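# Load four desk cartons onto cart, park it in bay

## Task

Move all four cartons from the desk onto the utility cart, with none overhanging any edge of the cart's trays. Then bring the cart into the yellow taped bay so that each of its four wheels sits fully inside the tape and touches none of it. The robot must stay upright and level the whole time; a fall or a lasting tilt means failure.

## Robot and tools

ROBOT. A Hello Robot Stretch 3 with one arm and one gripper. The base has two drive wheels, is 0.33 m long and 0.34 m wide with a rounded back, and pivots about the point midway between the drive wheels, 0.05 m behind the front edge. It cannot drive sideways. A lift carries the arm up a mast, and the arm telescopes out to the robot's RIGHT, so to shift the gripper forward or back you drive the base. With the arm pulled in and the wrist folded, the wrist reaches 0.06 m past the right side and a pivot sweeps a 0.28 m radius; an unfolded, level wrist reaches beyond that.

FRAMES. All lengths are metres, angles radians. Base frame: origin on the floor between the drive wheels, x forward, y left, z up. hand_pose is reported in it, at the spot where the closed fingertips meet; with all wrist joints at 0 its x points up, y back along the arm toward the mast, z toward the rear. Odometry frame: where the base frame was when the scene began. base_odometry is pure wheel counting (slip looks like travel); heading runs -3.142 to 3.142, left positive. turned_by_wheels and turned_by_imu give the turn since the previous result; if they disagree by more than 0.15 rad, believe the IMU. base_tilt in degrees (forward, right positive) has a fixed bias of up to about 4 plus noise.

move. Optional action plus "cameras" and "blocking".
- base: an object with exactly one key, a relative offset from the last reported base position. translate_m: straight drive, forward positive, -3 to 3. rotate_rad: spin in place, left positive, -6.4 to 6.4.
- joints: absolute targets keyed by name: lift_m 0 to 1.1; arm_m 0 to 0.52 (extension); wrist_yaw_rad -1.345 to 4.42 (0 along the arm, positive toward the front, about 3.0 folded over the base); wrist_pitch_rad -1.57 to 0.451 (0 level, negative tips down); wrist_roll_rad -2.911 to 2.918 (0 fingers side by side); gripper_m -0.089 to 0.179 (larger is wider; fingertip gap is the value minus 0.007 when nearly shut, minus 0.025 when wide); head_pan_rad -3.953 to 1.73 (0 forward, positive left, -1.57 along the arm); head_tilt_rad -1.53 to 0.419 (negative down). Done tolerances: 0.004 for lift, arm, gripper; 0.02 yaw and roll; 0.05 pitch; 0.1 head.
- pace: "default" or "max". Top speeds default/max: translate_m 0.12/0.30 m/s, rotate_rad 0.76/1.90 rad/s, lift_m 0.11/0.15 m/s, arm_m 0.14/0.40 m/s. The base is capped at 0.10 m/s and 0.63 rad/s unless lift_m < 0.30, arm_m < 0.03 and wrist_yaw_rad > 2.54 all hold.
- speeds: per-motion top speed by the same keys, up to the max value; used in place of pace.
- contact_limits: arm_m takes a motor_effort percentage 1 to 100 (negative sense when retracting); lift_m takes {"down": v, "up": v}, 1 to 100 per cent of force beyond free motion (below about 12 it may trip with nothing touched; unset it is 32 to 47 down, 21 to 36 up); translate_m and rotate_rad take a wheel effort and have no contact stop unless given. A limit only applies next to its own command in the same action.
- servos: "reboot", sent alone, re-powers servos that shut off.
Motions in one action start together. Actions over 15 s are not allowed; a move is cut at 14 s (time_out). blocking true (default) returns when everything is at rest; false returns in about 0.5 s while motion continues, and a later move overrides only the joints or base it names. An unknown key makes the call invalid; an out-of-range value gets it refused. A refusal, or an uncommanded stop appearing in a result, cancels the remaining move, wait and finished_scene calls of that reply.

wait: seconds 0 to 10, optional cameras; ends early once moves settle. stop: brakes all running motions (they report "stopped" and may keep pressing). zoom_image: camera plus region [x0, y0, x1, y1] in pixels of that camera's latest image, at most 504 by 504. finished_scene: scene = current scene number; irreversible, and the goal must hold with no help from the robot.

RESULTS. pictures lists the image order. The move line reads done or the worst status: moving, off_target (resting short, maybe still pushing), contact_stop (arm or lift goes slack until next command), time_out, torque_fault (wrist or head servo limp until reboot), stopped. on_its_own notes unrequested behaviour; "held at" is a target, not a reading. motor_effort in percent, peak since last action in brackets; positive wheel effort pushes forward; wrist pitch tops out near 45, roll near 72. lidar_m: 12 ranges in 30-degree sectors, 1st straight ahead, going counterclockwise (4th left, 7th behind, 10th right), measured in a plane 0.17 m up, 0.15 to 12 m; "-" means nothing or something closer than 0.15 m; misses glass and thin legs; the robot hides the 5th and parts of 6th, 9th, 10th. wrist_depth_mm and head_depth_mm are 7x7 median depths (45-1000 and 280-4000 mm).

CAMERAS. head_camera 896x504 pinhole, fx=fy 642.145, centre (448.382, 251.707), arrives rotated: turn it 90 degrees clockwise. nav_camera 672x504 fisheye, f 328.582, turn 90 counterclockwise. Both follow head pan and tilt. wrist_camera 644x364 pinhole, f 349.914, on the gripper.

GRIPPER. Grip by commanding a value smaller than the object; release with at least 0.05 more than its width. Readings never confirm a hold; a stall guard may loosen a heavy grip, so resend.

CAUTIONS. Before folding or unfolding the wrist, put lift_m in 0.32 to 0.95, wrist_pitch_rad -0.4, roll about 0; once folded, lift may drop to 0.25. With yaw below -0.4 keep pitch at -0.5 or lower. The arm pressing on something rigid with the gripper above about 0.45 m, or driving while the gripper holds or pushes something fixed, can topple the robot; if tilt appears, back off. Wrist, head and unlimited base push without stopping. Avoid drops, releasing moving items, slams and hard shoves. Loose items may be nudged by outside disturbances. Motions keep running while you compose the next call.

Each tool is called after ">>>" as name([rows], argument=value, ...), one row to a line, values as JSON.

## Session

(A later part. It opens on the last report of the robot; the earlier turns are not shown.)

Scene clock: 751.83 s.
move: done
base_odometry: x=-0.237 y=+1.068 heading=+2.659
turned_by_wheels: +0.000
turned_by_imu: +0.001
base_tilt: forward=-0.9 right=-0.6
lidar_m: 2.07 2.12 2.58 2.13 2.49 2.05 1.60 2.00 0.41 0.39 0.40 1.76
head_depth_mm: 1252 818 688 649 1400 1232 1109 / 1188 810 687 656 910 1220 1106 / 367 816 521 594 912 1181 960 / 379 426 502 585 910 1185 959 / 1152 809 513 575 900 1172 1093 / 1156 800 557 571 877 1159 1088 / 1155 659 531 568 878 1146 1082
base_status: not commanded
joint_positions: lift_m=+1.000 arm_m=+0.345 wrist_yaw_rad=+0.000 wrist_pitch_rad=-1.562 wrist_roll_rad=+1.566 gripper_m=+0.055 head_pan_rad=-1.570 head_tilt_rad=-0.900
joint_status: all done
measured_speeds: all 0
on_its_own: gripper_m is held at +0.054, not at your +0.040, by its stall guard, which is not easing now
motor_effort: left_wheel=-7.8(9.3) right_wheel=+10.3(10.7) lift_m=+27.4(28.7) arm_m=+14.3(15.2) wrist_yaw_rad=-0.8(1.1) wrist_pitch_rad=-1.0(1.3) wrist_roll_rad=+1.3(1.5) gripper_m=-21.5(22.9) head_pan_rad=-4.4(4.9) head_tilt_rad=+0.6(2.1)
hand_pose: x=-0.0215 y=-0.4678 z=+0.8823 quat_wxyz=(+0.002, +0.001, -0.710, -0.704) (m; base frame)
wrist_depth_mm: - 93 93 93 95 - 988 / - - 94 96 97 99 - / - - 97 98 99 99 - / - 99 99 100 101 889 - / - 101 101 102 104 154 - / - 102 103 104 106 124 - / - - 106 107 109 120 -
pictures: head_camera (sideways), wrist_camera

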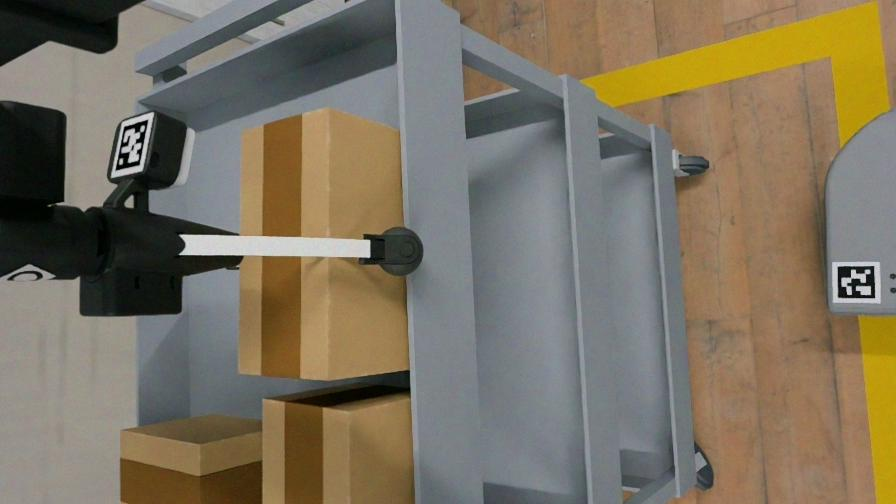

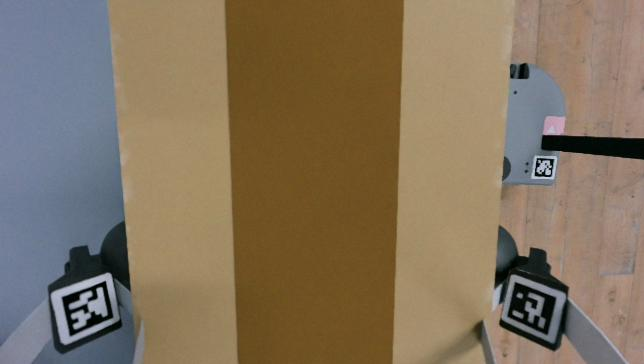

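>>> move(joints={"arm_m":0.362}, cameras=[])

>>> move(joints={"lift_m":0.9}, speeds={"lift_m":0.03}, contact_limits={"lift_m":{"down":14}}, cameras=["head_camera","wrist_camera"])

Scene clock: 761.60 s.
move: done
base_odometry: x=-0.237 y=+1.068 heading=+2.659
turned_by_wheels: +0.000
turned_by_imu: +0.001
base_tilt: forward=-0.9 right=-0.5
lidar_m: 2.07 2.13 2.58 2.13 2.49 2.05 1.60 2.00 0.41 0.39 0.40 1.77
head_depth_mm: 1247 815 688 651 1398 1237 1108 / 1208 811 684 655 915 1229 1099 / 419 817 530 595 916 1177 962 / 397 443 520 584 907 1182 961 / 1148 820 518 576 901 1177 1095 / 1165 800 559 570 880 1150 1083 / 1152 660 531 569 878 1148 1080
base_status: not commanded
joint_positions: lift_m=+1.000 arm_m=+0.362 wrist_yaw_rad=+0.000 wrist_pitch_rad=-1.562 wrist_roll_rad=+1.566 gripper_m=+0.055 head_pan_rad=-1.570 head_tilt_rad=-0.900
joint_status: all done
measured_speeds: all 0
on_its_own: gripper_m is held at +0.054, not at your +0.040, by its stall guard, which is not easing now
motor_effort: left_wheel=-7.5(9.7) right_wheel=+10.3(10.7) lift_m=+27.4(27.5) arm_m=+15.9(17.9) wrist_yaw_rad=+0.0(1.1) wrist_pitch_rad=-1.0(1.4) wrist_roll_rad=+1.5(1.5) gripper_m=-22.1(22.9) head_pan_rad=-3.4(4.4) head_tilt_rad=-0.2(1.3)
hand_pose: x=-0.0215 y=-0.4848 z=+0.8823 quat_wxyz=(+0.002, +0.001, -0.710, -0.704) (m; base frame)
wrist_depth_mm: - 93 92 94 95 988 - / - - 95 96 97 99 - / - - 97 97 99 99 - / - 99 99 100 101 103 - / - 101 101 102 104 153 - / - 102 103 105 106 124 - / - - 106 107 108 120 -
pictures: none
No camera images: "cameras" was empty.

Scene clock: 763.23 s.
move: contact_stop
base_odometry: x=-0.237 y=+1.068 heading=+2.659
turned_by_wheels: +0.000
turned_by_imu: +0.000
base_tilt: forward=-0.9 right=-0.5
lidar_m: 2.07 2.12 2.58 2.14 2.48 2.05 1.61 2.00 0.41 0.39 0.40 1.76
head_depth_mm: - 776 688 658 1409 1234 1105 / 390 822 702 654 914 1228 1106 / 381 477 553 596 910 1185 961 / 388 448 539 587 910 1182 961 / 1172 805 546 578 904 1178 1091 / 1162 802 560 572 880 1152 1087 / 1148 657 533 570 876 1145 1085
base_status: not commanded
joint_positions: lift_m=+0.971 arm_m=+0.362 wrist_yaw_rad=+0.001 wrist_pitch_rad=-1.581 wrist_roll_rad=+1.566 gripper_m=+0.058 head_pan_rad=-1.570 head_tilt_rad=-0.900
joint_status: lift_m contact_stop (moved -0.029 of -0.100)
measured_speeds: translate_m=+0.000 rotate_rad=+0.000 lift_m=+0.003 arm_m=+0.000 wrist_yaw_rad=+0.000 wrist_pitch_rad=+0.000 wrist_roll_rad=+0.000 head_pan_rad=+0.000 head_tilt_rad=+0.000
on_its_own: gripper_m is held at +0.057, not at your +0.040, by its stall guard, which is not easing now; lift_m is slack since a contact_stop (your +0.900 is given up)
motor_effort: left_wheel=-3.8(9.0) right_wheel=+4.3(10.7) lift_m=+24.9(27.9) arm_m=+11.3(16.0) wrist_yaw_rad=-1.2(1.7) wrist_pitch_rad=+2.3(2.7) wrist_roll_rad=+1.4(1.5) gripper_m=-22.3(23.7) head_pan_rad=-2.8(5.2) head_tilt_rad=+0.4(1.4)
contact_limits: lift_m down 14 (down: maximum 72; up: maximum 65)
hand_pose: x=-0.0216 y=-0.4801 z=+0.8532 quat_wxyz=(+0.002, +0.002, -0.703, -0.711) (m; base frame)
wrist_depth_mm: 198 91 92 92 - - - / 204 93 93 94 95 97 - / 209 95 95 96 98 98 - / 215 98 98 99 99 101 - / 218 100 100 101 103 - - / - 102 103 104 105 124 - / - - 106 107 109 110 -
pictures: head_camera (sideways), wrist_camera

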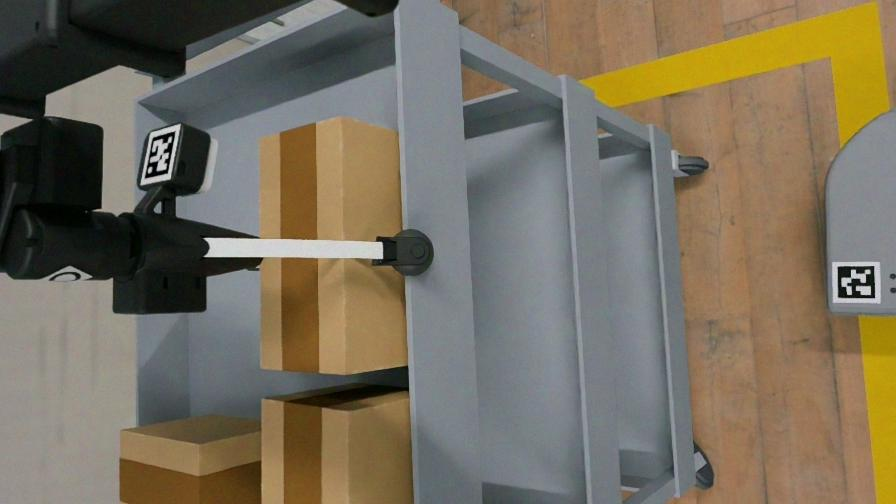

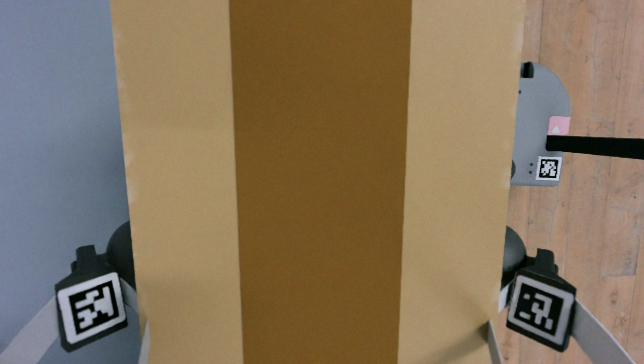

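>>> move(joints={"gripper_m":0.145}, cameras=["wrist_camera"])

>>> move(joints={"lift_m":1.1}, speeds={"lift_m":0.04}, cameras=["head_camera","wrist_camera"])

Scene clock: 772.07 s.
move: done
base_odometry: x=-0.237 y=+1.068 heading=+2.659
turned_by_wheels: +0.000
turned_by_imu: +0.001
base_tilt: forward=-1.0 right=-0.6
lidar_m: 2.07 2.13 2.58 2.13 2.49 2.05 1.61 2.00 0.42 0.39 0.40 1.77
head_depth_mm: - 775 687 657 1390 1236 1099 / 390 824 703 656 911 1234 1104 / 381 477 554 595 913 1178 965 / 387 448 538 587 903 1179 960 / 1177 806 546 578 902 1177 1088 / 1162 801 561 572 884 1155 1087 / 1150 661 532 569 878 1146 1088
base_status: not commanded
joint_positions: lift_m=+0.971 arm_m=+0.362 wrist_yaw_rad=+0.001 wrist_pitch_rad=-1.581 wrist_roll_rad=+1.566 gripper_m=+0.145 head_pan_rad=-1.570 head_tilt_rad=-0.900
joint_status: all done
measured_speeds: all 0
on_its_own: lift_m is slack since a contact_stop (your +0.900 is given up)
motor_effort: left_wheel=-3.4(5.0) right_wheel=+4.4(4.6) lift_m=+28.5(29.0) arm_m=-3.7(3.7) wrist_yaw_rad=-1.3(1.6) wrist_pitch_rad=+2.1(2.6) wrist_roll_rad=+1.3(1.5) gripper_m=-5.1(81.7) head_pan_rad=-2.9(3.9) head_tilt_rad=-0.2(1.6)
contact_limits: lift_m down 14 (down: maximum 72; up: maximum 65)
hand_pose: x=-0.0216 y=-0.4801 z=+0.8535 quat_wxyz=(+0.002, +0.002, -0.703, -0.711) (m; base frame)
wrist_depth_mm: 199 91 92 92 - 964 997 / 202 93 93 94 94 97 - / 208 95 95 96 98 98 - / 213 98 98 99 99 101 - / 219 100 100 101 103 - - / - 102 103 104 106 125 - / - - 106 107 109 109 -
pictures: wrist_camera

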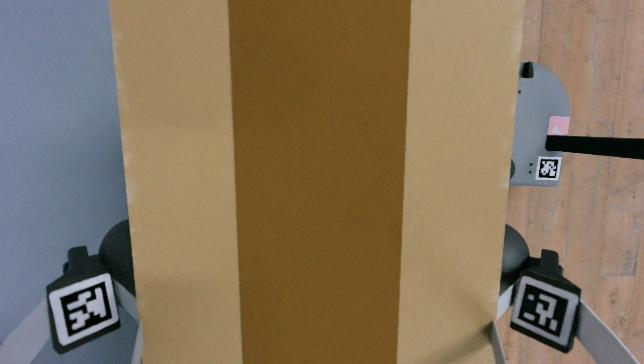

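Scene clock: 775.77 s.
move: done
base_odometry: x=-0.237 y=+1.068 heading=+2.659
turned_by_wheels: +0.000
turned_by_imu: +0.000
base_tilt: forward=-0.9 right=-0.6
lidar_m: 2.07 2.13 2.59 2.13 2.48 2.05 1.61 2.00 0.42 0.39 0.40 1.77
head_depth_mm: 1218 817 686 653 1403 1236 1101 / 1214 826 700 654 911 1226 1110 / 1201 838 554 595 908 1184 961 / 386 788 532 586 908 1185 953 / 1177 821 543 576 906 1172 1090 / 1167 800 560 570 882 1160 1083 / 1150 660 533 570 877 1150 1083
base_status: not commanded
joint_positions: lift_m=+1.100 arm_m=+0.362 wrist_yaw_rad=+0.001 wrist_pitch_rad=-1.569 wrist_roll_rad=+1.566 gripper_m=+0.145 head_pan_rad=-1.570 head_tilt_rad=-0.900
joint_status: all done
measured_speeds: all 0
motor_effort: left_wheel=-4.6(5.1) right_wheel=+4.4(4.7) lift_m=+31.5(34.1) arm_m=-15.5(15.6) wrist_yaw_rad=-0.7(1.8) wrist_pitch_rad=+0.3(2.4) wrist_roll_rad=+1.4(1.5) gripper_m=-1.0(5.8) head_pan_rad=-2.1(3.6) head_tilt_rad=-1.0(1.7)
hand_pose: x=-0.0216 y=-0.4830 z=+0.9824 quat_wxyz=(+0.002, +0.002, -0.707, -0.707) (m; base frame)
wrist_depth_mm: - - - - - - - / - - 220 220 224 - - / - - 223 224 227 - - / - - 229 229 281 - - / - - 236 236 286 - - / - 142 242 243 296 128 - / - - - 247 338 129 -
pictures: head_camera (sideways), wrist_camera

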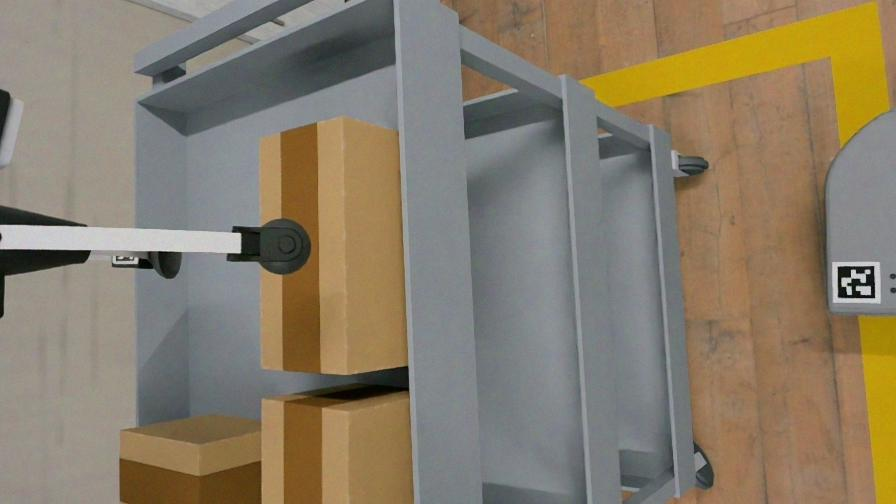

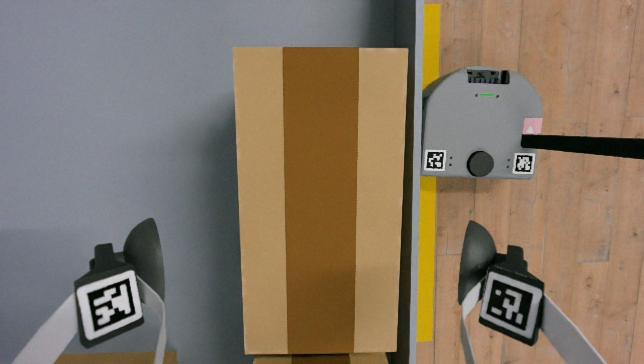

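>>> move(joints={"arm_m":0.05,"gripper_m":0.179,"wrist_roll_rad":0}, cameras=[])

>>> move(base={"rotate_rad":2.2}, cameras=[])

>>> move(base={"translate_m":0.75}, cameras=[])

>>> move(base={"translate_m":0.72}, cameras=[])

>>> move(base={"rotate_rad":2.47}, joints={"head_tilt_rad":-0.6})

Scene clock: 797.67 s.
move: done
base_odometry: x=-0.237 y=+1.068 heading=+2.659
turned_by_wheels: +0.000
turned_by_imu: +0.001
base_tilt: forward=-0.8 right=-0.5
lidar_m: 2.07 2.12 2.58 2.13 2.49 2.05 1.61 2.00 0.41 0.39 0.40 1.76
head_depth_mm: - 758 688 658 305 1233 1105 / - - - - 914 1233 1109 / - - - - 909 1186 961 / - - - - 909 1187 959 / 1174 822 548 596 904 1176 1095 / 1160 801 561 585 867 1153 1085 / 1148 659 534 572 879 1152 1085
base_status: not commanded
joint_positions: lift_m=+1.100 arm_m=+0.050 wrist_yaw_rad=+0.001 wrist_pitch_rad=-1.569 wrist_roll_rad=+0.004 gripper_m=+0.179 head_pan_rad=-1.570 head_tilt_rad=-0.900
joint_status: all done
measured_speeds: all 0
motor_effort: left_wheel=-3.1(5.2) right_wheel=+4.2(4.7) lift_m=+26.4(26.9) arm_m=-16.9(19.8) wrist_yaw_rad=-1.2(1.8) wrist_pitch_rad=+0.1(0.5) wrist_roll_rad=-1.3(3.1) gripper_m=+0.2(91.2) head_pan_rad=-0.9(3.0) head_tilt_rad=-1.8(2.4)
hand_pose: x=-0.0217 y=-0.1713 z=+0.9824 quat_wxyz=(+0.500, +0.499, -0.501, -0.501) (m; base frame)
wrist_depth_mm: - - - - 640 - - / - - - - - - - / - - - - - - - / - - - - - - - / - - - - - - - / - - - - - 127 - / - - - - - - -
pictures: none
No camera images: "cameras" was empty.

Scene clock: 802.27 s.
move: done
base_odometry: x=-0.237 y=+1.068 heading=-1.425
turned_by_wheels: +2.199
turned_by_imu: +2.195
base_tilt: forward=-0.9 right=-0.6
lidar_m: 2.58 2.05 1.60 1.74 0.40 0.39 0.42 2.02 2.08 2.20 2.21 2.13
head_depth_mm: - 2097 1881 1601 305 1231 1106 / - - - - 1393 1232 1100 / - - - - 1383 1227 964 / - - - - 1380 1225 963 / 2514 2210 1893 1549 1371 1215 1089 / 2788 2214 1823 1572 1346 1215 1086 / 2632 2186 1816 1541 1329 1204 1080
base_status: done
joint_positions: lift_m=+1.100 arm_m=+0.050 wrist_yaw_rad=+0.001 wrist_pitch_rad=-1.569 wrist_roll_rad=+0.004 gripper_m=+0.179 head_pan_rad=-1.570 head_tilt_rad=-0.900
joint_status: not commanded
measured_speeds: all 0
motor_effort: left_wheel=-8.2(13.6) right_wheel=+10.6(15.2) lift_m=+29.0(29.2) arm_m=-17.3(18.4) wrist_yaw_rad=-1.5(1.8) wrist_pitch_rad=+0.2(0.3) wrist_roll_rad=-1.3(1.5) gripper_m=+0.3(1.2) head_pan_rad=-0.5(2.6) head_tilt_rad=-1.1(3.0)
hand_pose: x=-0.0217 y=-0.1713 z=+0.9824 quat_wxyz=(+0.500, +0.499, -0.501, -0.501) (m; base frame)
wrist_depth_mm: - - - - - - - / - - - - - - - / - - - - - - - / - - - - - - - / - - - - - - - / - - - - - 127 123 / - - - - - - -
pictures: none
No camera images: "cameras" was empty.

Scene clock: 810.87 s.
move: done
base_odometry: x=-0.128 y=+0.326 heading=-1.425
turned_by_wheels: +0.000
turned_by_imu: +0.007
base_tilt: forward=-0.9 right=-0.7
lidar_m: 1.92 1.34 1.63 1.30 1.97 1.03 1.08 2.55 2.50 2.40 1.80 1.52
head_depth_mm: - 2215 1878 1607 305 1235 1106 / - - - - 1393 1231 1099 / - - - - 1381 1229 963 / - - - - 1373 1220 956 / 2595 2203 1879 1539 1368 1211 1087 / 2323 2223 1835 1561 1333 1215 1084 / 2051 2138 1821 1552 1328 1206 1088
base_status: done
joint_positions: lift_m=+1.100 arm_m=+0.050 wrist_yaw_rad=+0.001 wrist_pitch_rad=-1.569 wrist_roll_rad=+0.004 gripper_m=+0.179 head_pan_rad=-1.570 head_tilt_rad=-0.900
joint_status: not commanded
measured_speeds: all 0
motor_effort: left_wheel=-2.1(7.2) right_wheel=+10.4(15.2) lift_m=+32.1(32.7) arm_m=-13.7(17.5) wrist_yaw_rad=-1.4(1.9) wrist_pitch_rad=+0.1(0.4) wrist_roll_rad=-1.3(1.5) gripper_m=+0.0(1.3) head_pan_rad=-0.6(2.0) head_tilt_rad=-3.4(4.0)
hand_pose: x=-0.0217 y=-0.1713 z=+0.9824 quat_wxyz=(+0.500, +0.499, -0.501, -0.501) (m; base frame)
wrist_depth_mm: - - - - - - - / - - - - - - - / - - - - - - - / - - - - - - - / - - - - - - - / - - - - - 127 - / - - - - - - -
pictures: none
No camera images: "cameras" was empty.

Scene clock: 819.17 s.
move: done
base_odometry: x=-0.024 y=-0.386 heading=-1.425
turned_by_wheels: +0.000
turned_by_imu: +0.006
base_tilt: forward=-0.9 right=-0.5
lidar_m: 1.28 1.25 0.77 1.30 1.90 1.71 1.72 2.97 2.92 1.53 1.12 1.21
head_depth_mm: - 2202 1878 1605 306 1236 1113 / - - - - 1392 1227 1109 / - - - - 1380 1233 961 / - - - - 1376 1218 960 / 1514 1874 1776 1541 1374 1214 1086 / 1406 1680 1709 1554 1333 1210 1088 / 1300 1218 1428 1540 1336 1202 1077
base_status: done
joint_positions: lift_m=+1.100 arm_m=+0.050 wrist_yaw_rad=+0.001 wrist_pitch_rad=-1.569 wrist_roll_rad=+0.004 gripper_m=+0.179 head_pan_rad=-1.570 head_tilt_rad=-0.900
joint_status: not commanded
measured_speeds: all 0
motor_effort: left_wheel=-1.4(6.1) right_wheel=+10.2(15.5) lift_m=+30.7(32.4) arm_m=-10.6(14.0) wrist_yaw_rad=-0.8(1.8) wrist_pitch_rad=+0.1(0.5) wrist_roll_rad=-1.3(1.5) gripper_m=+0.4(1.3) head_pan_rad=+0.4(2.3) head_tilt_rad=-3.6(4.8)
hand_pose: x=-0.0217 y=-0.1713 z=+0.9824 quat_wxyz=(+0.500, +0.499, -0.501, -0.501) (m; base frame)
wrist_depth_mm: - - - - - - - / - - - - - - - / - - - - - - - / - - - - - - - / - - - - - - - / - - - - - 127 - / - - - - - - -
pictures: none
No camera images: "cameras" was empty.

Scene clock: 824.17 s.
move: done
base_odometry: x=-0.024 y=-0.386 heading=+1.044
turned_by_wheels: +2.469
turned_by_imu: +2.464
base_tilt: forward=-0.9 right=-0.6
lidar_m: 2.52 1.71 3.06 2.92 1.71 1.13 1.21 1.24 1.29 0.77 1.26 1.38
head_depth_mm: - - - 1564 1667 1429 1159 / - - - - - - 1209 / - - - - - - 1200 / - 1106 - - - - 1171 / 1007 1120 1216 768 675 1306 1200 / 997 1114 1212 960 757 1309 1165 / 993 1097 1197 955 757 669 1235
base_status: done
joint_positions: lift_m=+1.100 arm_m=+0.050 wrist_yaw_rad=+0.001 wrist_pitch_rad=-1.569 wrist_roll_rad=+0.004 gripper_m=+0.179 head_pan_rad=-1.570 head_tilt_rad=-0.599
joint_status: all done
measured_speeds: all 0
motor_effort: left_wheel=-10.9(15.7) right_wheel=+9.0(15.0) lift_m=+30.0(30.9) arm_m=-17.3(18.2) wrist_yaw_rad=-1.2(2.0) wrist_pitch_rad=-0.1(0.5) wrist_roll_rad=-1.3(1.4) gripper_m=+0.6(1.5) head_pan_rad=+1.3(2.4) head_tilt_rad=-0.3(4.7)
hand_pose: x=-0.0217 y=-0.1713 z=+0.9824 quat_wxyz=(+0.500, +0.499, -0.501, -0.501) (m; base frame)
wrist_depth_mm: - - - - - - - / - - - - - - - / - - - - - - - / - - - - - - - / - - - - - - - / - - - - - 127 - / - - - - - - -
pictures: head_camera (sideways), nav_camera (sideways), wrist_camera

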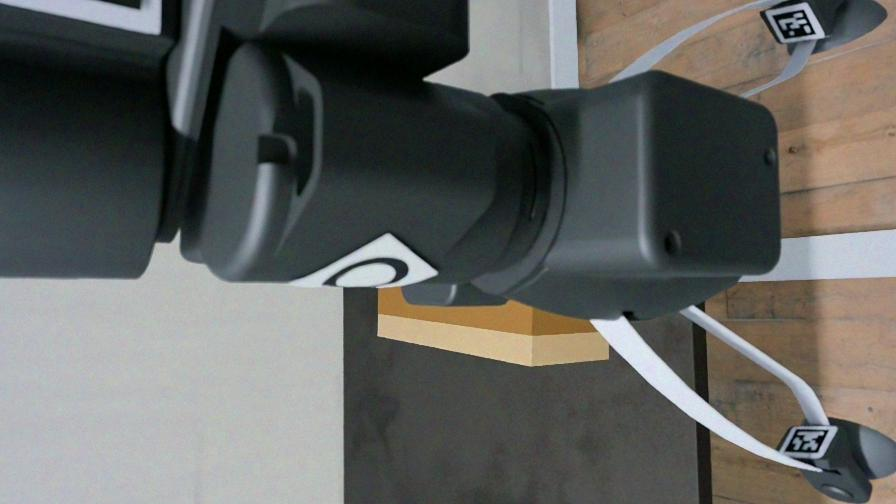

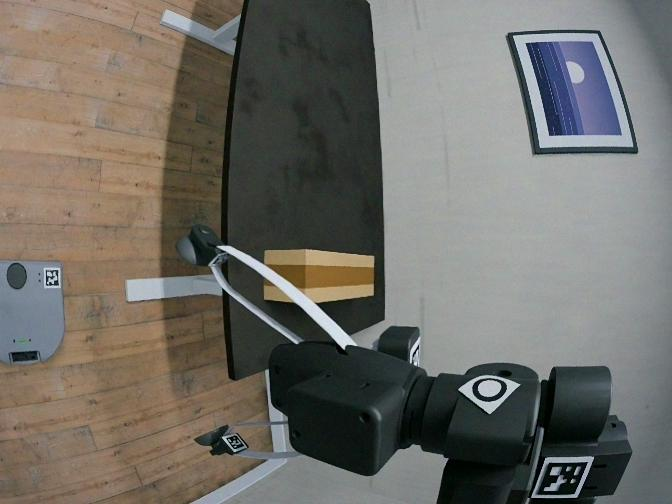

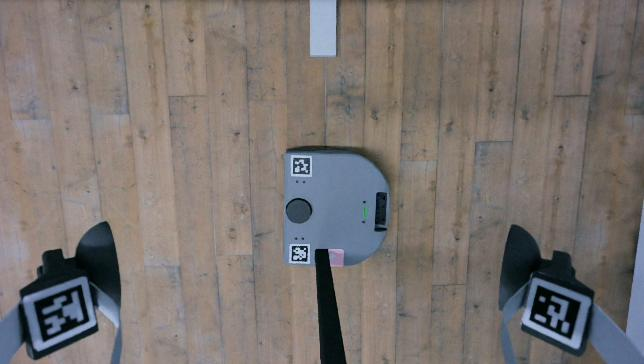

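>>> move(base={"rotate_rad":-0.4}, cameras=[])

>>> move(base={"translate_m":0.25}, cameras=[])

>>> move(base={"rotate_rad":0.4}, cameras=[])

>>> move(base={"translate_m":-0.15}, joints={"arm_m":0.43}, cameras=["head_camera","wrist_camera"])

Scene clock: 833.70 s.
move: done
base_odometry: x=-0.024 y=-0.386 heading=+0.645
turned_by_wheels: -0.400
turned_by_imu: -0.398
base_tilt: forward=-1.0 right=-0.6
lidar_m: 1.38 1.71 1.71 2.96 2.93 1.52 1.12 1.21 1.29 1.25 0.77 1.31
head_depth_mm: - - - 1761 1705 1423 1160 / - - - - - - 1201 / - - - - - - 1201 / - 1238 - - - - 1200 / 1094 1210 1348 1528 785 1327 1193 / 1040 1146 1279 999 757 1252 1140 / 995 1092 1187 959 693 638 1236
base_status: done
joint_positions: lift_m=+1.100 arm_m=+0.050 wrist_yaw_rad=+0.001 wrist_pitch_rad=-1.569 wrist_roll_rad=+0.004 gripper_m=+0.179 head_pan_rad=-1.570 head_tilt_rad=-0.599
joint_status: not commanded
measured_speeds: all 0
motor_effort: left_wheel=+11.3(16.1) right_wheel=-9.2(13.0) lift_m=+29.1(29.7) arm_m=-17.9(17.9) wrist_yaw_rad=-0.8(1.6) wrist_pitch_rad=+0.0(0.3) wrist_roll_rad=-1.3(1.5) gripper_m=-0.1(0.9) head_pan_rad=+2.2(2.9) head_tilt_rad=-3.0(4.9)
hand_pose: x=-0.0217 y=-0.1713 z=+0.9824 quat_wxyz=(+0.500, +0.499, -0.501, -0.501) (m; base frame)
wrist_depth_mm: - - - - - - - / - - - - - - - / - - - - - - - / - - - - - - - / - - - - - - - / - - - - - 127 - / - - - - - - -
pictures: none
No camera images: "cameras" was empty.

Scene clock: 837.30 s.
move: done
base_odometry: x=+0.176 y=-0.236 heading=+0.645
turned_by_wheels: +0.000
turned_by_imu: +0.003
base_tilt: forward=-0.9 right=-0.6
lidar_m: 1.13 1.91 1.53 3.06 3.04 1.82 1.38 1.44 1.47 0.72 1.12 1.20
head_depth_mm: - - - 1978 1737 1414 1160 / - - - - - - 1201 / - - - - - - 1192 / - 1126 - - - - 1169 / 992 1096 1199 767 666 613 1159 / 946 1050 1152 891 756 611 1118 / 904 993 1103 954 755 623 564
base_status: done
joint_positions: lift_m=+1.100 arm_m=+0.050 wrist_yaw_rad=+0.001 wrist_pitch_rad=-1.569 wrist_roll_rad=+0.004 gripper_m=+0.179 head_pan_rad=-1.570 head_tilt_rad=-0.600
joint_status: not commanded
measured_speeds: all 0
motor_effort: left_wheel=+6.1(14.1) right_wheel=+1.2(6.5) lift_m=+28.7(29.4) arm_m=-14.9(18.4) wrist_yaw_rad=-0.9(1.7) wrist_pitch_rad=+0.4(0.4) wrist_roll_rad=-1.3(1.5) gripper_m=-0.5(1.1) head_pan_rad=+3.3(3.3) head_tilt_rad=-4.4(5.6)
hand_pose: x=-0.0217 y=-0.1713 z=+0.9824 quat_wxyz=(+0.500, +0.499, -0.501, -0.501) (m; base frame)
wrist_depth_mm: - - - - - - - / - - - - - - - / - - - - - - - / - - - - - - - / - - - - - - - / - - - - - 127 - / - - - - - - -
pictures: none
No camera images: "cameras" was empty.

Scene clock: 839.03 s.
move: done
base_odometry: x=+0.176 y=-0.236 heading=+1.044
turned_by_wheels: +0.400
turned_by_imu: +0.399
base_tilt: forward=-1.0 right=-0.6
lidar_m: 2.31 1.54 3.16 3.02 1.92 1.37 1.43 1.47 0.72 1.12 1.16 1.13
head_depth_mm: - - - 888 636 620 1154 / - - - - - - 1150 / - - - - - - 1158 / - 1009 - - - - 1150 / 917 1019 1144 967 781 613 1144 / 910 1016 1130 958 757 609 1117 / 903 1005 1119 955 753 621 564
base_status: done
joint_positions: lift_m=+1.100 arm_m=+0.050 wrist_yaw_rad=+0.001 wrist_pitch_rad=-1.569 wrist_roll_rad=+0.004 gripper_m=+0.179 head_pan_rad=-1.570 head_tilt_rad=-0.600
joint_status: not commanded
measured_speeds: all 0
motor_effort: left_wheel=-9.6(13.0) right_wheel=+9.2(13.2) lift_m=+27.9(28.8) arm_m=-14.0(14.4) wrist_yaw_rad=-0.9(1.7) wrist_pitch_rad=+0.2(0.4) wrist_roll_rad=-1.3(1.4) gripper_m=+0.7(1.0) head_pan_rad=+2.4(3.9) head_tilt_rad=-3.7(5.0)
hand_pose: x=-0.0217 y=-0.1713 z=+0.9824 quat_wxyz=(+0.500, +0.499, -0.501, -0.501) (m; base frame)
wrist_depth_mm: - - - - - - - / - - - - - - - / - - - - - - - / - - - - - - - / - - - - - - - / - - - - - 127 - / - - - - - - -
pictures: none
No camera images: "cameras" was empty.

Scene clock: 843.03 s.
move: done
base_odometry: x=+0.101 y=-0.366 heading=+1.044
turned_by_wheels: +0.000
turned_by_imu: -0.001
base_tilt: forward=-0.9 right=-0.6
lidar_m: 2.45 1.67 3.16 3.00 1.82 1.25 1.28 1.32 1.18 0.68 1.16 1.26
head_depth_mm: 975 1050 1193 1369 1559 637 1187 / 929 1047 1180 1273 769 633 1157 / 417 1039 1143 937 651 617 1146 / 423 451 1152 774 608 615 1147 / 921 1021 1129 963 761 628 1140 / 912 1011 1130 962 755 626 1143 / 908 1008 1125 952 750 622 1107
base_status: done
joint_positions: lift_m=+1.100 arm_m=+0.430 wrist_yaw_rad=+0.001 wrist_pitch_rad=-1.569 wrist_roll_rad=+0.004 gripper_m=+0.179 head_pan_rad=-1.570 head_tilt_rad=-0.600
joint_status: all done
measured_speeds: all 0
motor_effort: left_wheel=-4.4(13.8) right_wheel=-1.9(6.8) lift_m=+27.4(28.4) arm_m=+16.7(18.4) wrist_yaw_rad=-0.9(1.7) wrist_pitch_rad=+0.2(0.3) wrist_roll_rad=-1.3(1.4) gripper_m=+0.4(1.1) head_pan_rad=+2.6(3.8) head_tilt_rad=-3.3(4.9)
hand_pose: x=-0.0217 y=-0.5513 z=+0.9824 quat_wxyz=(+0.500, +0.499, -0.501, -0.501) (m; base frame)
wrist_depth_mm: - - - 287 287 - - / - - - 294 295 - - / - - - 300 302 - - / - - - 312 311 - - / - - - 313 316 - - / - - - 323 323 127 - / - - - - - - -
pictures: head_camera (sideways), wrist_camera

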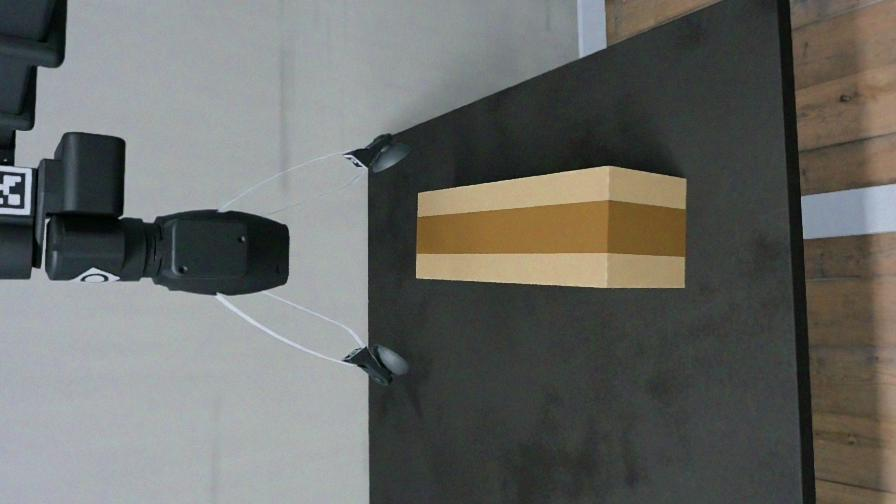

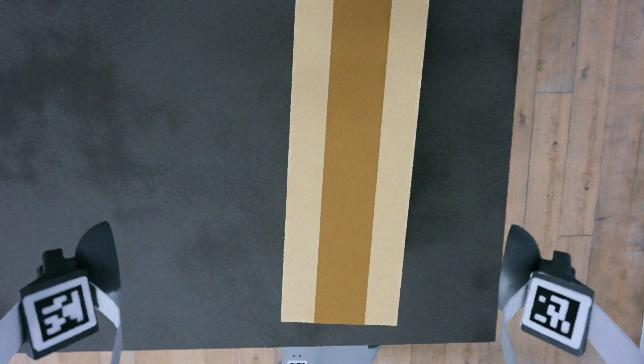

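>>> move(joints={"arm_m":0.52}, cameras=["wrist_camera"])

Scene clock: 854.03 s.
move: done
base_odometry: x=+0.101 y=-0.366 heading=+1.044
turned_by_wheels: +0.000
turned_by_imu: +0.001
base_tilt: forward=-1.0 right=-0.6
lidar_m: 2.45 1.67 3.15 3.01 1.82 1.25 1.29 1.32 1.18 0.68 1.16 1.26
head_depth_mm: 962 1060 1194 1367 1562 636 1189 / 943 1045 1180 1283 771 636 1159 / 501 1042 1150 942 651 616 1147 / 499 542 1148 773 606 615 1149 / 922 1020 1135 969 759 627 1143 / 911 1015 1127 958 757 626 1138 / 908 1007 1116 953 750 622 1113
base_status: not commanded
joint_positions: lift_m=+1.100 arm_m=+0.520 wrist_yaw_rad=+0.001 wrist_pitch_rad=-1.569 wrist_roll_rad=+0.004 gripper_m=+0.179 head_pan_rad=-1.570 head_tilt_rad=-0.600
joint_status: all done
measured_speeds: all 0
motor_effort: left_wheel=-4.7(6.1) right_wheel=-1.8(2.2) lift_m=+26.6(27.2) arm_m=+16.5(18.6) wrist_yaw_rad=-0.9(1.8) wrist_pitch_rad=+0.1(0.4) wrist_roll_rad=-1.2(1.4) gripper_m=+0.1(1.7) head_pan_rad=+3.6(4.4) head_tilt_rad=-1.8(4.5)
hand_pose: x=-0.0217 y=-0.6413 z=+0.9824 quat_wxyz=(+0.500, +0.499, -0.501, -0.501) (m; base frame)
wrist_depth_mm: - - - - - - - / - - - 295 - - - / - - - 299 302 - - / - - - 305 308 - - / - - - 313 318 - - / - - - 319 324 127 - / - - - 330 332 471 -
pictures: wrist_camera

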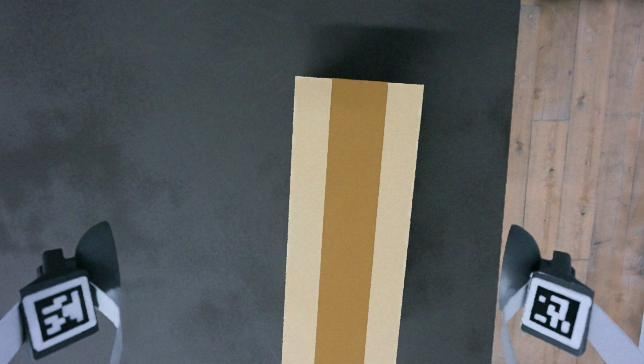

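>>> move(base={"translate_m":-0.031}, joints={"arm_m":0.457,"wrist_roll_rad":0.06}, cameras=[])

>>> move(joints={"lift_m":0.98}, cameras=["head_camera","wrist_camera"])

Scene clock: 876.97 s.
move: done
base_odometry: x=+0.085 y=-0.392 heading=+1.044
turned_by_wheels: +0.000
turned_by_imu: +0.000
base_tilt: forward=-1.0 right=-0.6
lidar_m: 2.48 1.70 3.14 3.01 1.78 1.22 1.25 1.29 1.18 0.67 1.16 1.29
head_depth_mm: 969 1057 1195 1370 1581 1358 1185 / 940 1050 1180 1323 771 635 1173 / 440 1040 1155 974 745 631 1149 / 447 471 1155 773 607 615 1144 / 919 1020 1127 965 718 626 1140 / 916 1016 1131 954 755 625 1139 / 903 1005 1126 957 752 621 1125
base_status: done
joint_positions: lift_m=+1.100 arm_m=+0.457 wrist_yaw_rad=+0.001 wrist_pitch_rad=-1.569 wrist_roll_rad=+0.056 gripper_m=+0.179 head_pan_rad=-1.570 head_tilt_rad=-0.600
joint_status: all done
measured_speeds: all 0
motor_effort: left_wheel=-6.3(10.8) right_wheel=-3.5(7.8) lift_m=+25.8(26.3) arm_m=-17.7(19.3) wrist_yaw_rad=-1.0(1.6) wrist_pitch_rad=+0.2(0.3) wrist_roll_rad=+1.5(2.8) gripper_m=-0.1(1.0) head_pan_rad=+3.6(5.2) head_tilt_rad=-2.0(3.2)
hand_pose: x=-0.0217 y=-0.5784 z=+0.9824 quat_wxyz=(+0.487, +0.486, -0.514, -0.513) (m; base frame)
wrist_depth_mm: - - 285 285 - - - / - - - 296 - - - / - - 298 297 - - - / - - 304 304 - - - / - - 312 312 - - - / - - 321 322 - 127 - / - - - 329 - 470 -
pictures: none
No camera images: "cameras" was empty.

Scene clock: 878.90 s.
move: done
base_odometry: x=+0.085 y=-0.392 heading=+1.044
turned_by_wheels: +0.000
turned_by_imu: +0.000
base_tilt: forward=-1.0 right=-0.6
lidar_m: 2.48 1.70 3.14 3.01 1.77 1.23 1.25 1.29 1.18 0.68 1.16 1.29
head_depth_mm: 942 1027 - - 1588 1351 1186 / 941 392 1133 1323 768 633 1180 / 935 506 1157 973 747 629 1146 / 925 510 540 745 609 613 1138 / 924 1026 1140 931 716 626 1148 / 913 1017 1128 957 757 624 1139 / 904 1009 1128 954 753 621 1135
base_status: not commanded
joint_positions: lift_m=+0.980 arm_m=+0.457 wrist_yaw_rad=+0.001 wrist_pitch_rad=-1.569 wrist_roll_rad=+0.056 gripper_m=+0.179 head_pan_rad=-1.570 head_tilt_rad=-0.600
joint_status: all done
measured_speeds: all 0
motor_effort: left_wheel=-6.4(7.5) right_wheel=-3.2(3.6) lift_m=+25.2(27.4) arm_m=-17.3(17.9) wrist_yaw_rad=-0.9(1.6) wrist_pitch_rad=+0.0(0.4) wrist_roll_rad=+1.7(1.8) gripper_m=+0.2(1.0) head_pan_rad=+3.6(5.3) head_tilt_rad=-2.7(3.4)
hand_pose: x=-0.0217 y=-0.5784 z=+0.8624 quat_wxyz=(+0.487, +0.486, -0.514, -0.513) (m; base frame)
wrist_depth_mm: - - 170 171 174 - 990 / - - 173 175 177 - - / - - 179 180 181 - - / - - 184 183 185 - - / - - 188 187 190 - - / - - 192 191 194 127 - / - - 196 196 198 - -
pictures: head_camera (sideways), wrist_camera

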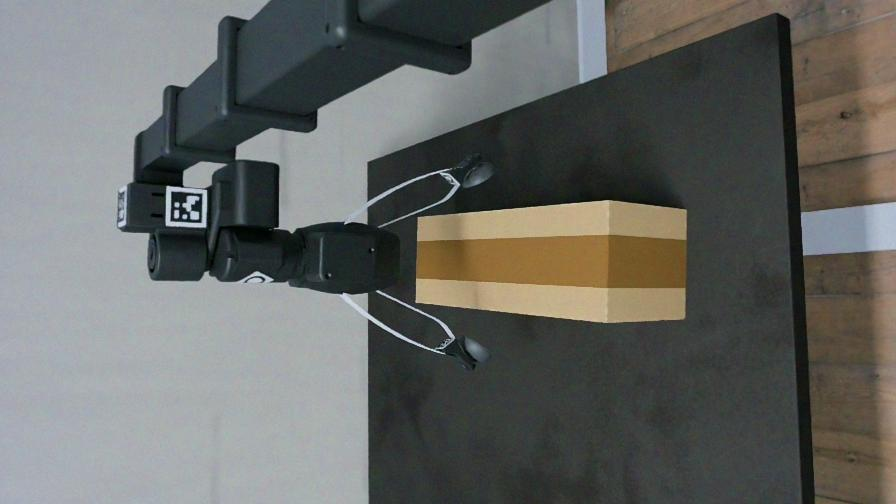

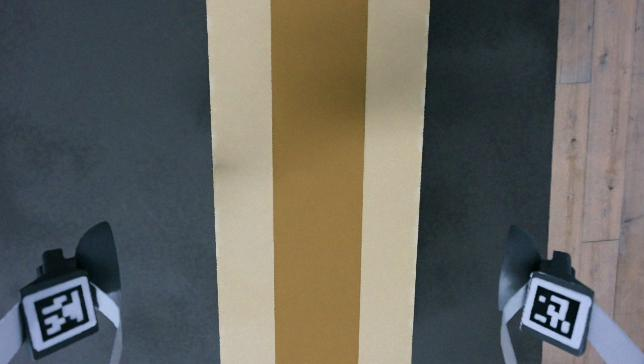

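>>> move(joints={"lift_m":0.89}, cameras=[])

>>> move(joints={"gripper_m":0.03}, cameras=[])

>>> move(joints={"lift_m":1.1}, speeds={"lift_m":0.05}, cameras=["head_camera","wrist_camera"])

Scene clock: 921.70 s.
move: done
base_odometry: x=+0.085 y=-0.392 heading=+1.044
turned_by_wheels: +0.000
turned_by_imu: +0.000
base_tilt: forward=-1.0 right=-0.6
lidar_m: 2.49 1.70 3.15 3.01 1.77 1.23 1.25 1.29 1.18 0.67 1.15 1.29
head_depth_mm: 947 1059 1195 1296 - - 1178 / 940 1047 1115 345 723 633 1175 / 932 1022 558 941 725 631 1159 / 931 1019 562 648 607 613 1140 / 921 1027 1140 962 698 626 1142 / 911 1012 1125 955 759 623 1146 / 906 1010 1129 957 752 620 1129
base_status: not commanded
joint_positions: lift_m=+0.890 arm_m=+0.457 wrist_yaw_rad=+0.001 wrist_pitch_rad=-1.569 wrist_roll_rad=+0.056 gripper_m=+0.179 head_pan_rad=-1.570 head_tilt_rad=-0.600
joint_status: all done
measured_speeds: all 0
motor_effort: left_wheel=-6.2(7.2) right_wheel=+3.9(3.9) lift_m=+23.4(27.1) arm_m=-16.2(17.3) wrist_yaw_rad=-1.2(1.5) wrist_pitch_rad=+0.0(0.3) wrist_roll_rad=+1.6(1.7) gripper_m=+0.3(0.9) head_pan_rad=+4.1(5.0) head_tilt_rad=-1.0(2.1)
hand_pose: x=-0.0217 y=-0.5784 z=+0.7724 quat_wxyz=(+0.487, +0.486, -0.514, -0.513) (m; base frame)
wrist_depth_mm: 193 85 85 86 87 88 205 / 197 87 88 88 89 90 209 / 202 89 89 90 91 93 214 / 206 91 - 92 93 95 219 / 209 92 93 94 96 97 225 / - 95 96 - 98 100 229 / - 98 98 99 100 102 235
pictures: none
No camera images: "cameras" was empty.

Scene clock: 924.00 s.
move: done
base_odometry: x=+0.085 y=-0.393 heading=+1.044
turned_by_wheels: +0.000
turned_by_imu: +0.000
base_tilt: forward=-1.0 right=-0.6
lidar_m: 2.48 1.70 3.15 3.01 1.78 1.23 1.25 1.29 1.18 0.68 1.16 1.29
head_depth_mm: 945 1051 1188 1282 - - 1186 / 940 1051 1121 345 727 634 1178 / 936 1025 556 940 725 631 1150 / 930 1022 560 646 608 612 1139 / 922 1023 1135 963 700 626 1148 / 914 1021 1136 963 758 627 1137 / 906 1007 1122 954 753 621 1136
base_status: not commanded
joint_positions: lift_m=+0.890 arm_m=+0.457 wrist_yaw_rad=+0.001 wrist_pitch_rad=-1.570 wrist_roll_rad=+0.056 gripper_m=+0.033 head_pan_rad=-1.570 head_tilt_rad=-0.600
joint_status: all done
measured_speeds: all 0
motor_effort: left_wheel=-6.6(7.6) right_wheel=+4.5(4.7) lift_m=+22.7(23.5) arm_m=-15.9(16.5) wrist_yaw_rad=-1.4(2.0) wrist_pitch_rad=+0.4(0.5) wrist_roll_rad=+1.5(1.7) gripper_m=-49.5(100.0) head_pan_rad=+3.8(4.6) head_tilt_rad=-1.3(2.0)
hand_pose: x=-0.0217 y=-0.5780 z=+0.7725 quat_wxyz=(+0.486, +0.486, -0.513, -0.514) (m; base frame)
wrist_depth_mm: 193 86 86 87 88 89 206 / 198 88 89 89 90 91 210 / 204 90 90 91 92 94 215 / 208 91 93 93 94 216 221 / 211 93 94 95 97 98 227 / - 96 97 - 99 123 229 / - 98 99 100 102 103 119
pictures: none
No camera images: "cameras" was empty.

Scene clock: 928.73 s.
move: done
base_odometry: x=+0.085 y=-0.393 heading=+1.044
turned_by_wheels: +0.000
turned_by_imu: +0.001
base_tilt: forward=-1.0 right=-0.6
lidar_m: 2.48 1.70 3.17 3.01 1.77 1.22 1.25 1.29 1.18 0.67 1.16 1.29
head_depth_mm: 973 1057 1198 1378 1587 1358 1187 / 945 1047 1180 1319 772 634 1173 / 440 1039 1117 879 747 633 1147 / 449 472 562 479 743 630 1140 / 922 1018 671 491 738 629 1138 / 911 1018 1127 959 758 624 1142 / 908 1006 1120 956 751 621 1132
base_status: not commanded
joint_positions: lift_m=+1.100 arm_m=+0.457 wrist_yaw_rad=+0.001 wrist_pitch_rad=-1.567 wrist_roll_rad=+0.056 gripper_m=+0.055 head_pan_rad=-1.570 head_tilt_rad=-0.600
joint_status: all done
measured_speeds: all 0
on_its_own: gripper_m is held at +0.054, not at your +0.030, by its stall guard, which is not easing now
motor_effort: left_wheel=-6.6(7.8) right_wheel=+5.4(5.8) lift_m=+35.5(37.4) arm_m=-14.5(16.2) wrist_yaw_rad=-1.6(2.0) wrist_pitch_rad=+0.0(0.8) wrist_roll_rad=+1.3(1.8) gripper_m=-21.1(49.1) head_pan_rad=+3.9(5.3) head_tilt_rad=-1.0(2.0)
hand_pose: x=-0.0217 y=-0.5788 z=+0.9824 quat_wxyz=(+0.487, +0.485, -0.514, -0.513) (m; base frame)
wrist_depth_mm: - 95 95 96 - - - / - 97 97 98 99 - - / - 98 99 99 101 - - / - 100 100 101 103 - - / - 102 102 102 104 - - / - 103 103 105 106 124 - / - - - 107 108 126 -
pictures: head_camera (sideways), wrist_camera

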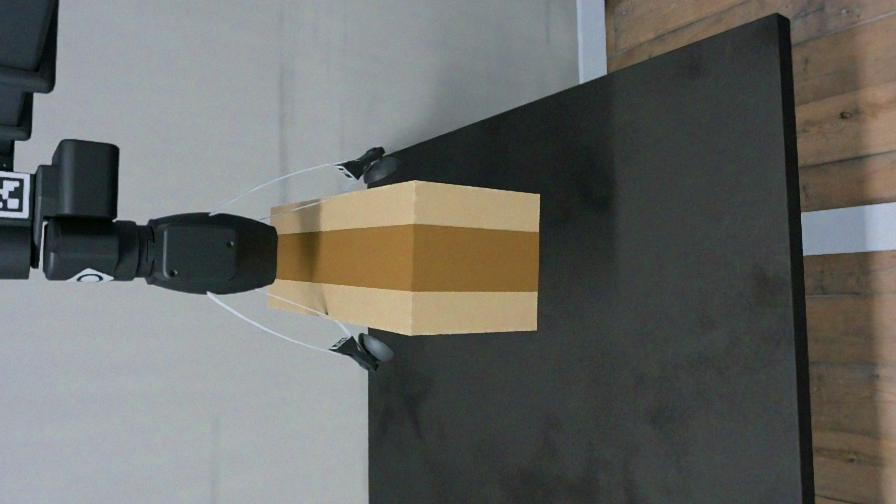

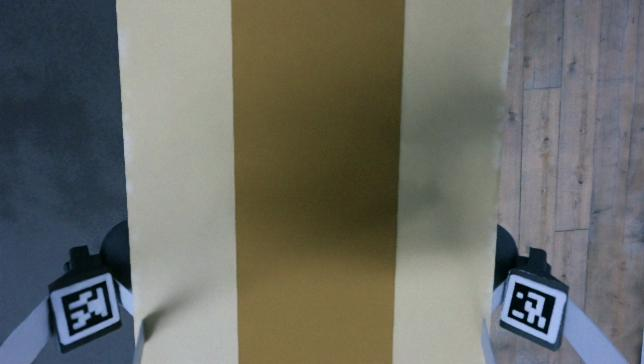

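>>> move(joints={"arm_m":0.13,"wrist_roll_rad":1.57}, cameras=[])

>>> move(base={"rotate_rad":0.643}, cameras=[])

>>> move(base={"translate_m":0.76}, cameras=[])

>>> move(base={"translate_m":0.65}, joints={"head_tilt_rad":-0.8})

Scene clock: 943.20 s.
move: done
base_odometry: x=+0.085 y=-0.393 heading=+1.044
turned_by_wheels: +0.000
turned_by_imu: +0.001
base_tilt: forward=-0.9 right=-0.6
lidar_m: 2.48 1.70 3.15 3.02 1.77 1.22 1.25 1.29 1.18 0.68 1.16 1.29
head_depth_mm: - - 1213 - 350 295 346 / - - 1201 947 345 292 341 / - - - - 341 290 335 / 937 - - - 326 293 316 / 923 1023 1130 894 334 290 324 / 916 1016 1127 961 330 288 319 / 912 1008 1132 955 327 290 314
base_status: not commanded
joint_positions: lift_m=+1.100 arm_m=+0.130 wrist_yaw_rad=+0.001 wrist_pitch_rad=-1.565 wrist_roll_rad=+1.566 gripper_m=+0.055 head_pan_rad=-1.570 head_tilt_rad=-0.600
joint_status: all done
measured_speeds: all 0
on_its_own: gripper_m is held at +0.054, not at your +0.030, by its stall guard, which is not easing now
motor_effort: left_wheel=-7.0(7.6) right_wheel=+5.3(5.6) lift_m=+32.4(35.8) arm_m=-17.8(20.3) wrist_yaw_rad=-0.7(1.8) wrist_pitch_rad=-0.5(0.7) wrist_roll_rad=+1.4(3.5) gripper_m=-22.1(22.9) head_pan_rad=+3.9(5.0) head_tilt_rad=+1.5(1.8)
hand_pose: x=-0.0216 y=-0.2520 z=+0.9823 quat_wxyz=(+0.002, +0.002, -0.709, -0.705) (m; base frame)
wrist_depth_mm: - 94 95 95 - - - / - 96 96 98 98 - - / - 97 99 99 100 670 - / - 99 100 101 102 - - / - 102 102 103 104 - - / - 104 104 105 106 124 - / - - - 107 108 126 -
pictures: none
No camera images: "cameras" was empty.

Scene clock: 945.33 s.
move: done
base_odometry: x=+0.085 y=-0.393 heading=+1.686
turned_by_wheels: +0.642
turned_by_imu: +0.642
base_tilt: forward=-0.9 right=-0.6
lidar_m: 1.70 3.05 3.01 1.23 1.22 1.25 1.34 0.68 0.67 1.20 1.29 1.88
head_depth_mm: - - 1133 - 349 295 347 / - - 1207 880 345 292 341 / - - - - 341 289 335 / 1153 - - - 327 293 316 / 1184 1318 1385 894 334 290 325 / 1272 1414 1323 959 330 288 320 / 1377 1551 1300 953 327 291 315
base_status: done
joint_positions: lift_m=+1.100 arm_m=+0.130 wrist_yaw_rad=+0.001 wrist_pitch_rad=-1.565 wrist_roll_rad=+1.567 gripper_m=+0.055 head_pan_rad=-1.570 head_tilt_rad=-0.600
joint_status: not commanded
measured_speeds: all 0
on_its_own: gripper_m is held at +0.054, not at your +0.030, by its stall guard, which is not easing now
motor_effort: left_wheel=-8.7(14.6) right_wheel=+11.5(15.5) lift_m=+30.4(32.5) arm_m=-17.0(18.5) wrist_yaw_rad=-0.9(1.5) wrist_pitch_rad=-0.5(0.8) wrist_roll_rad=+1.1(1.5) gripper_m=-22.4(22.9) head_pan_rad=+4.2(5.6) head_tilt_rad=+2.1(2.1)
hand_pose: x=-0.0216 y=-0.2521 z=+0.9823 quat_wxyz=(+0.002, +0.001, -0.709, -0.705) (m; base frame)
wrist_depth_mm: - 94 95 95 - - - / - 96 96 98 98 - - / - 97 99 99 100 641 - / - 100 100 101 102 - - / - 101 101 102 104 - - / - 103 104 105 106 124 - / - - - 107 108 127 -
pictures: none
No camera images: "cameras" was empty.

Scene clock: 954.03 s.
move: done
base_odometry: x=-0.002 y=+0.362 heading=+1.686
turned_by_wheels: +0.000
turned_by_imu: +0.005
base_tilt: forward=-0.9 right=-0.5
lidar_m: 1.01 2.60 2.57 2.45 1.60 1.88 2.01 1.33 1.57 1.21 1.89 0.97
head_depth_mm: - - 1304 - 349 295 346 / - - 1286 1929 345 292 341 / - - - - 342 290 335 / 1607 - - - 327 293 316 / 1651 1832 2059 1990 334 290 325 / 1786 1991 2259 2135 330 288 320 / 1938 2083 2311 2147 326 291 316
base_status: done
joint_positions: lift_m=+1.100 arm_m=+0.130 wrist_yaw_rad=+0.001 wrist_pitch_rad=-1.565 wrist_roll_rad=+1.567 gripper_m=+0.055 head_pan_rad=-1.570 head_tilt_rad=-0.600
joint_status: not commanded
measured_speeds: all 0
on_its_own: gripper_m is held at +0.054, not at your +0.030, by its stall guard, which is not easing now
motor_effort: left_wheel=+0.0(7.5) right_wheel=+7.8(15.1) lift_m=+28.6(30.6) arm_m=-7.9(17.6) wrist_yaw_rad=-0.9(1.4) wrist_pitch_rad=-0.6(0.9) wrist_roll_rad=+1.0(1.3) gripper_m=-22.6(22.9) head_pan_rad=+4.5(5.2) head_tilt_rad=+2.6(3.3)
hand_pose: x=-0.0216 y=-0.2521 z=+0.9823 quat_wxyz=(+0.002, +0.001, -0.709, -0.705) (m; base frame)
wrist_depth_mm: - 94 95 95 - - - / - 96 96 97 98 - - / - 97 99 98 100 609 - / - 99 100 101 103 - - / - 101 102 103 104 - - / - 104 103 105 106 125 - / - - - 107 108 126 -
pictures: none
No camera images: "cameras" was empty.

Scene clock: 961.63 s.
move: done
base_odometry: x=-0.077 y=+1.008 heading=+1.686
turned_by_wheels: +0.000
turned_by_imu: +0.005
base_tilt: forward=-0.9 right=-0.5
lidar_m: 0.44 2.14 2.18 2.35 2.39 2.10 1.95 1.98 1.50 1.73 0.42 0.41
head_depth_mm: - 1855 1999 341 308 1238 1126 / - 1956 2006 337 305 1225 1128 / - - 2029 333 302 1226 1120 / - - - 322 297 1193 1118 / 1859 - 1957 326 295 1217 1111 / 1619 1810 1959 322 292 1213 1110 / 1452 1590 1778 318 290 868 1055
base_status: done
joint_positions: lift_m=+1.100 arm_m=+0.130 wrist_yaw_rad=+0.001 wrist_pitch_rad=-1.565 wrist_roll_rad=+1.567 gripper_m=+0.055 head_pan_rad=-1.570 head_tilt_rad=-0.800
joint_status: all done
measured_speeds: all 0
on_its_own: gripper_m is held at +0.054, not at your +0.030, by its stall guard, which is not easing now
motor_effort: left_wheel=+0.1(8.7) right_wheel=+7.3(15.1) lift_m=+28.8(29.2) arm_m=-0.1(8.2) wrist_yaw_rad=-1.2(1.6) wrist_pitch_rad=-0.6(0.9) wrist_roll_rad=+1.1(1.3) gripper_m=-21.1(22.9) head_pan_rad=+3.6(4.7) head_tilt_rad=-5.4(8.2)
hand_pose: x=-0.0216 y=-0.2521 z=+0.9823 quat_wxyz=(+0.002, +0.001, -0.709, -0.705) (m; base frame)
wrist_depth_mm: - 94 95 95 - - - / - 96 96 97 98 - - / - 97 98 98 100 625 - / - 99 100 101 102 - - / - 102 102 103 104 - - / - 103 103 105 106 124 - / - - - 107 109 126 -
pictures: head_camera (sideways), nav_camera (sideways), wrist_camera

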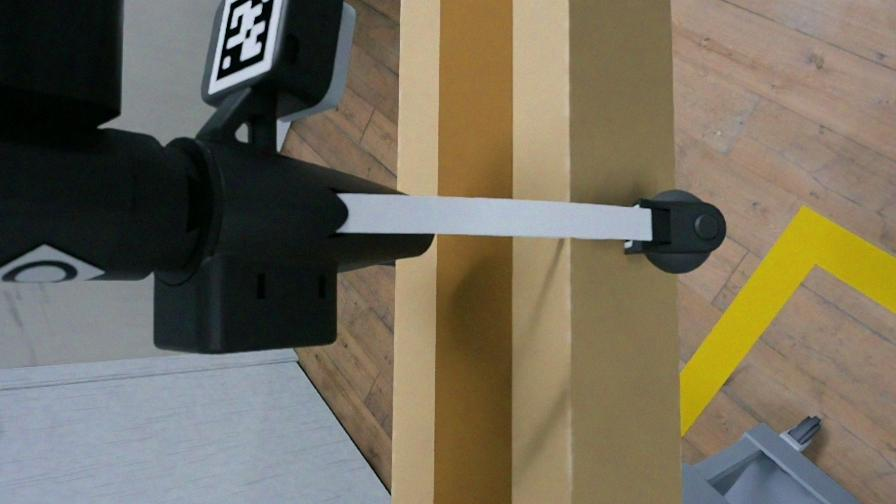

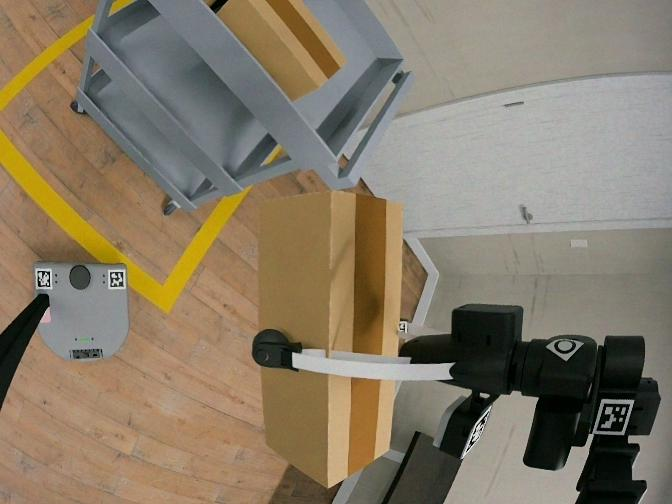

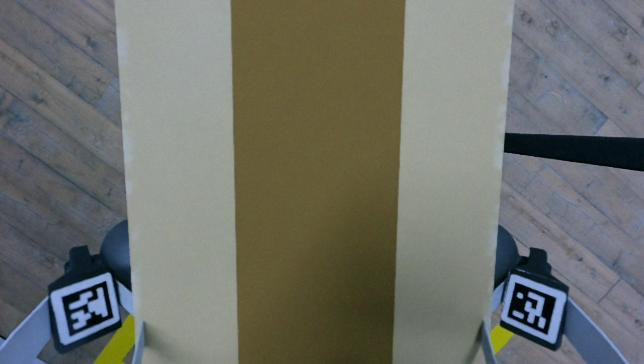

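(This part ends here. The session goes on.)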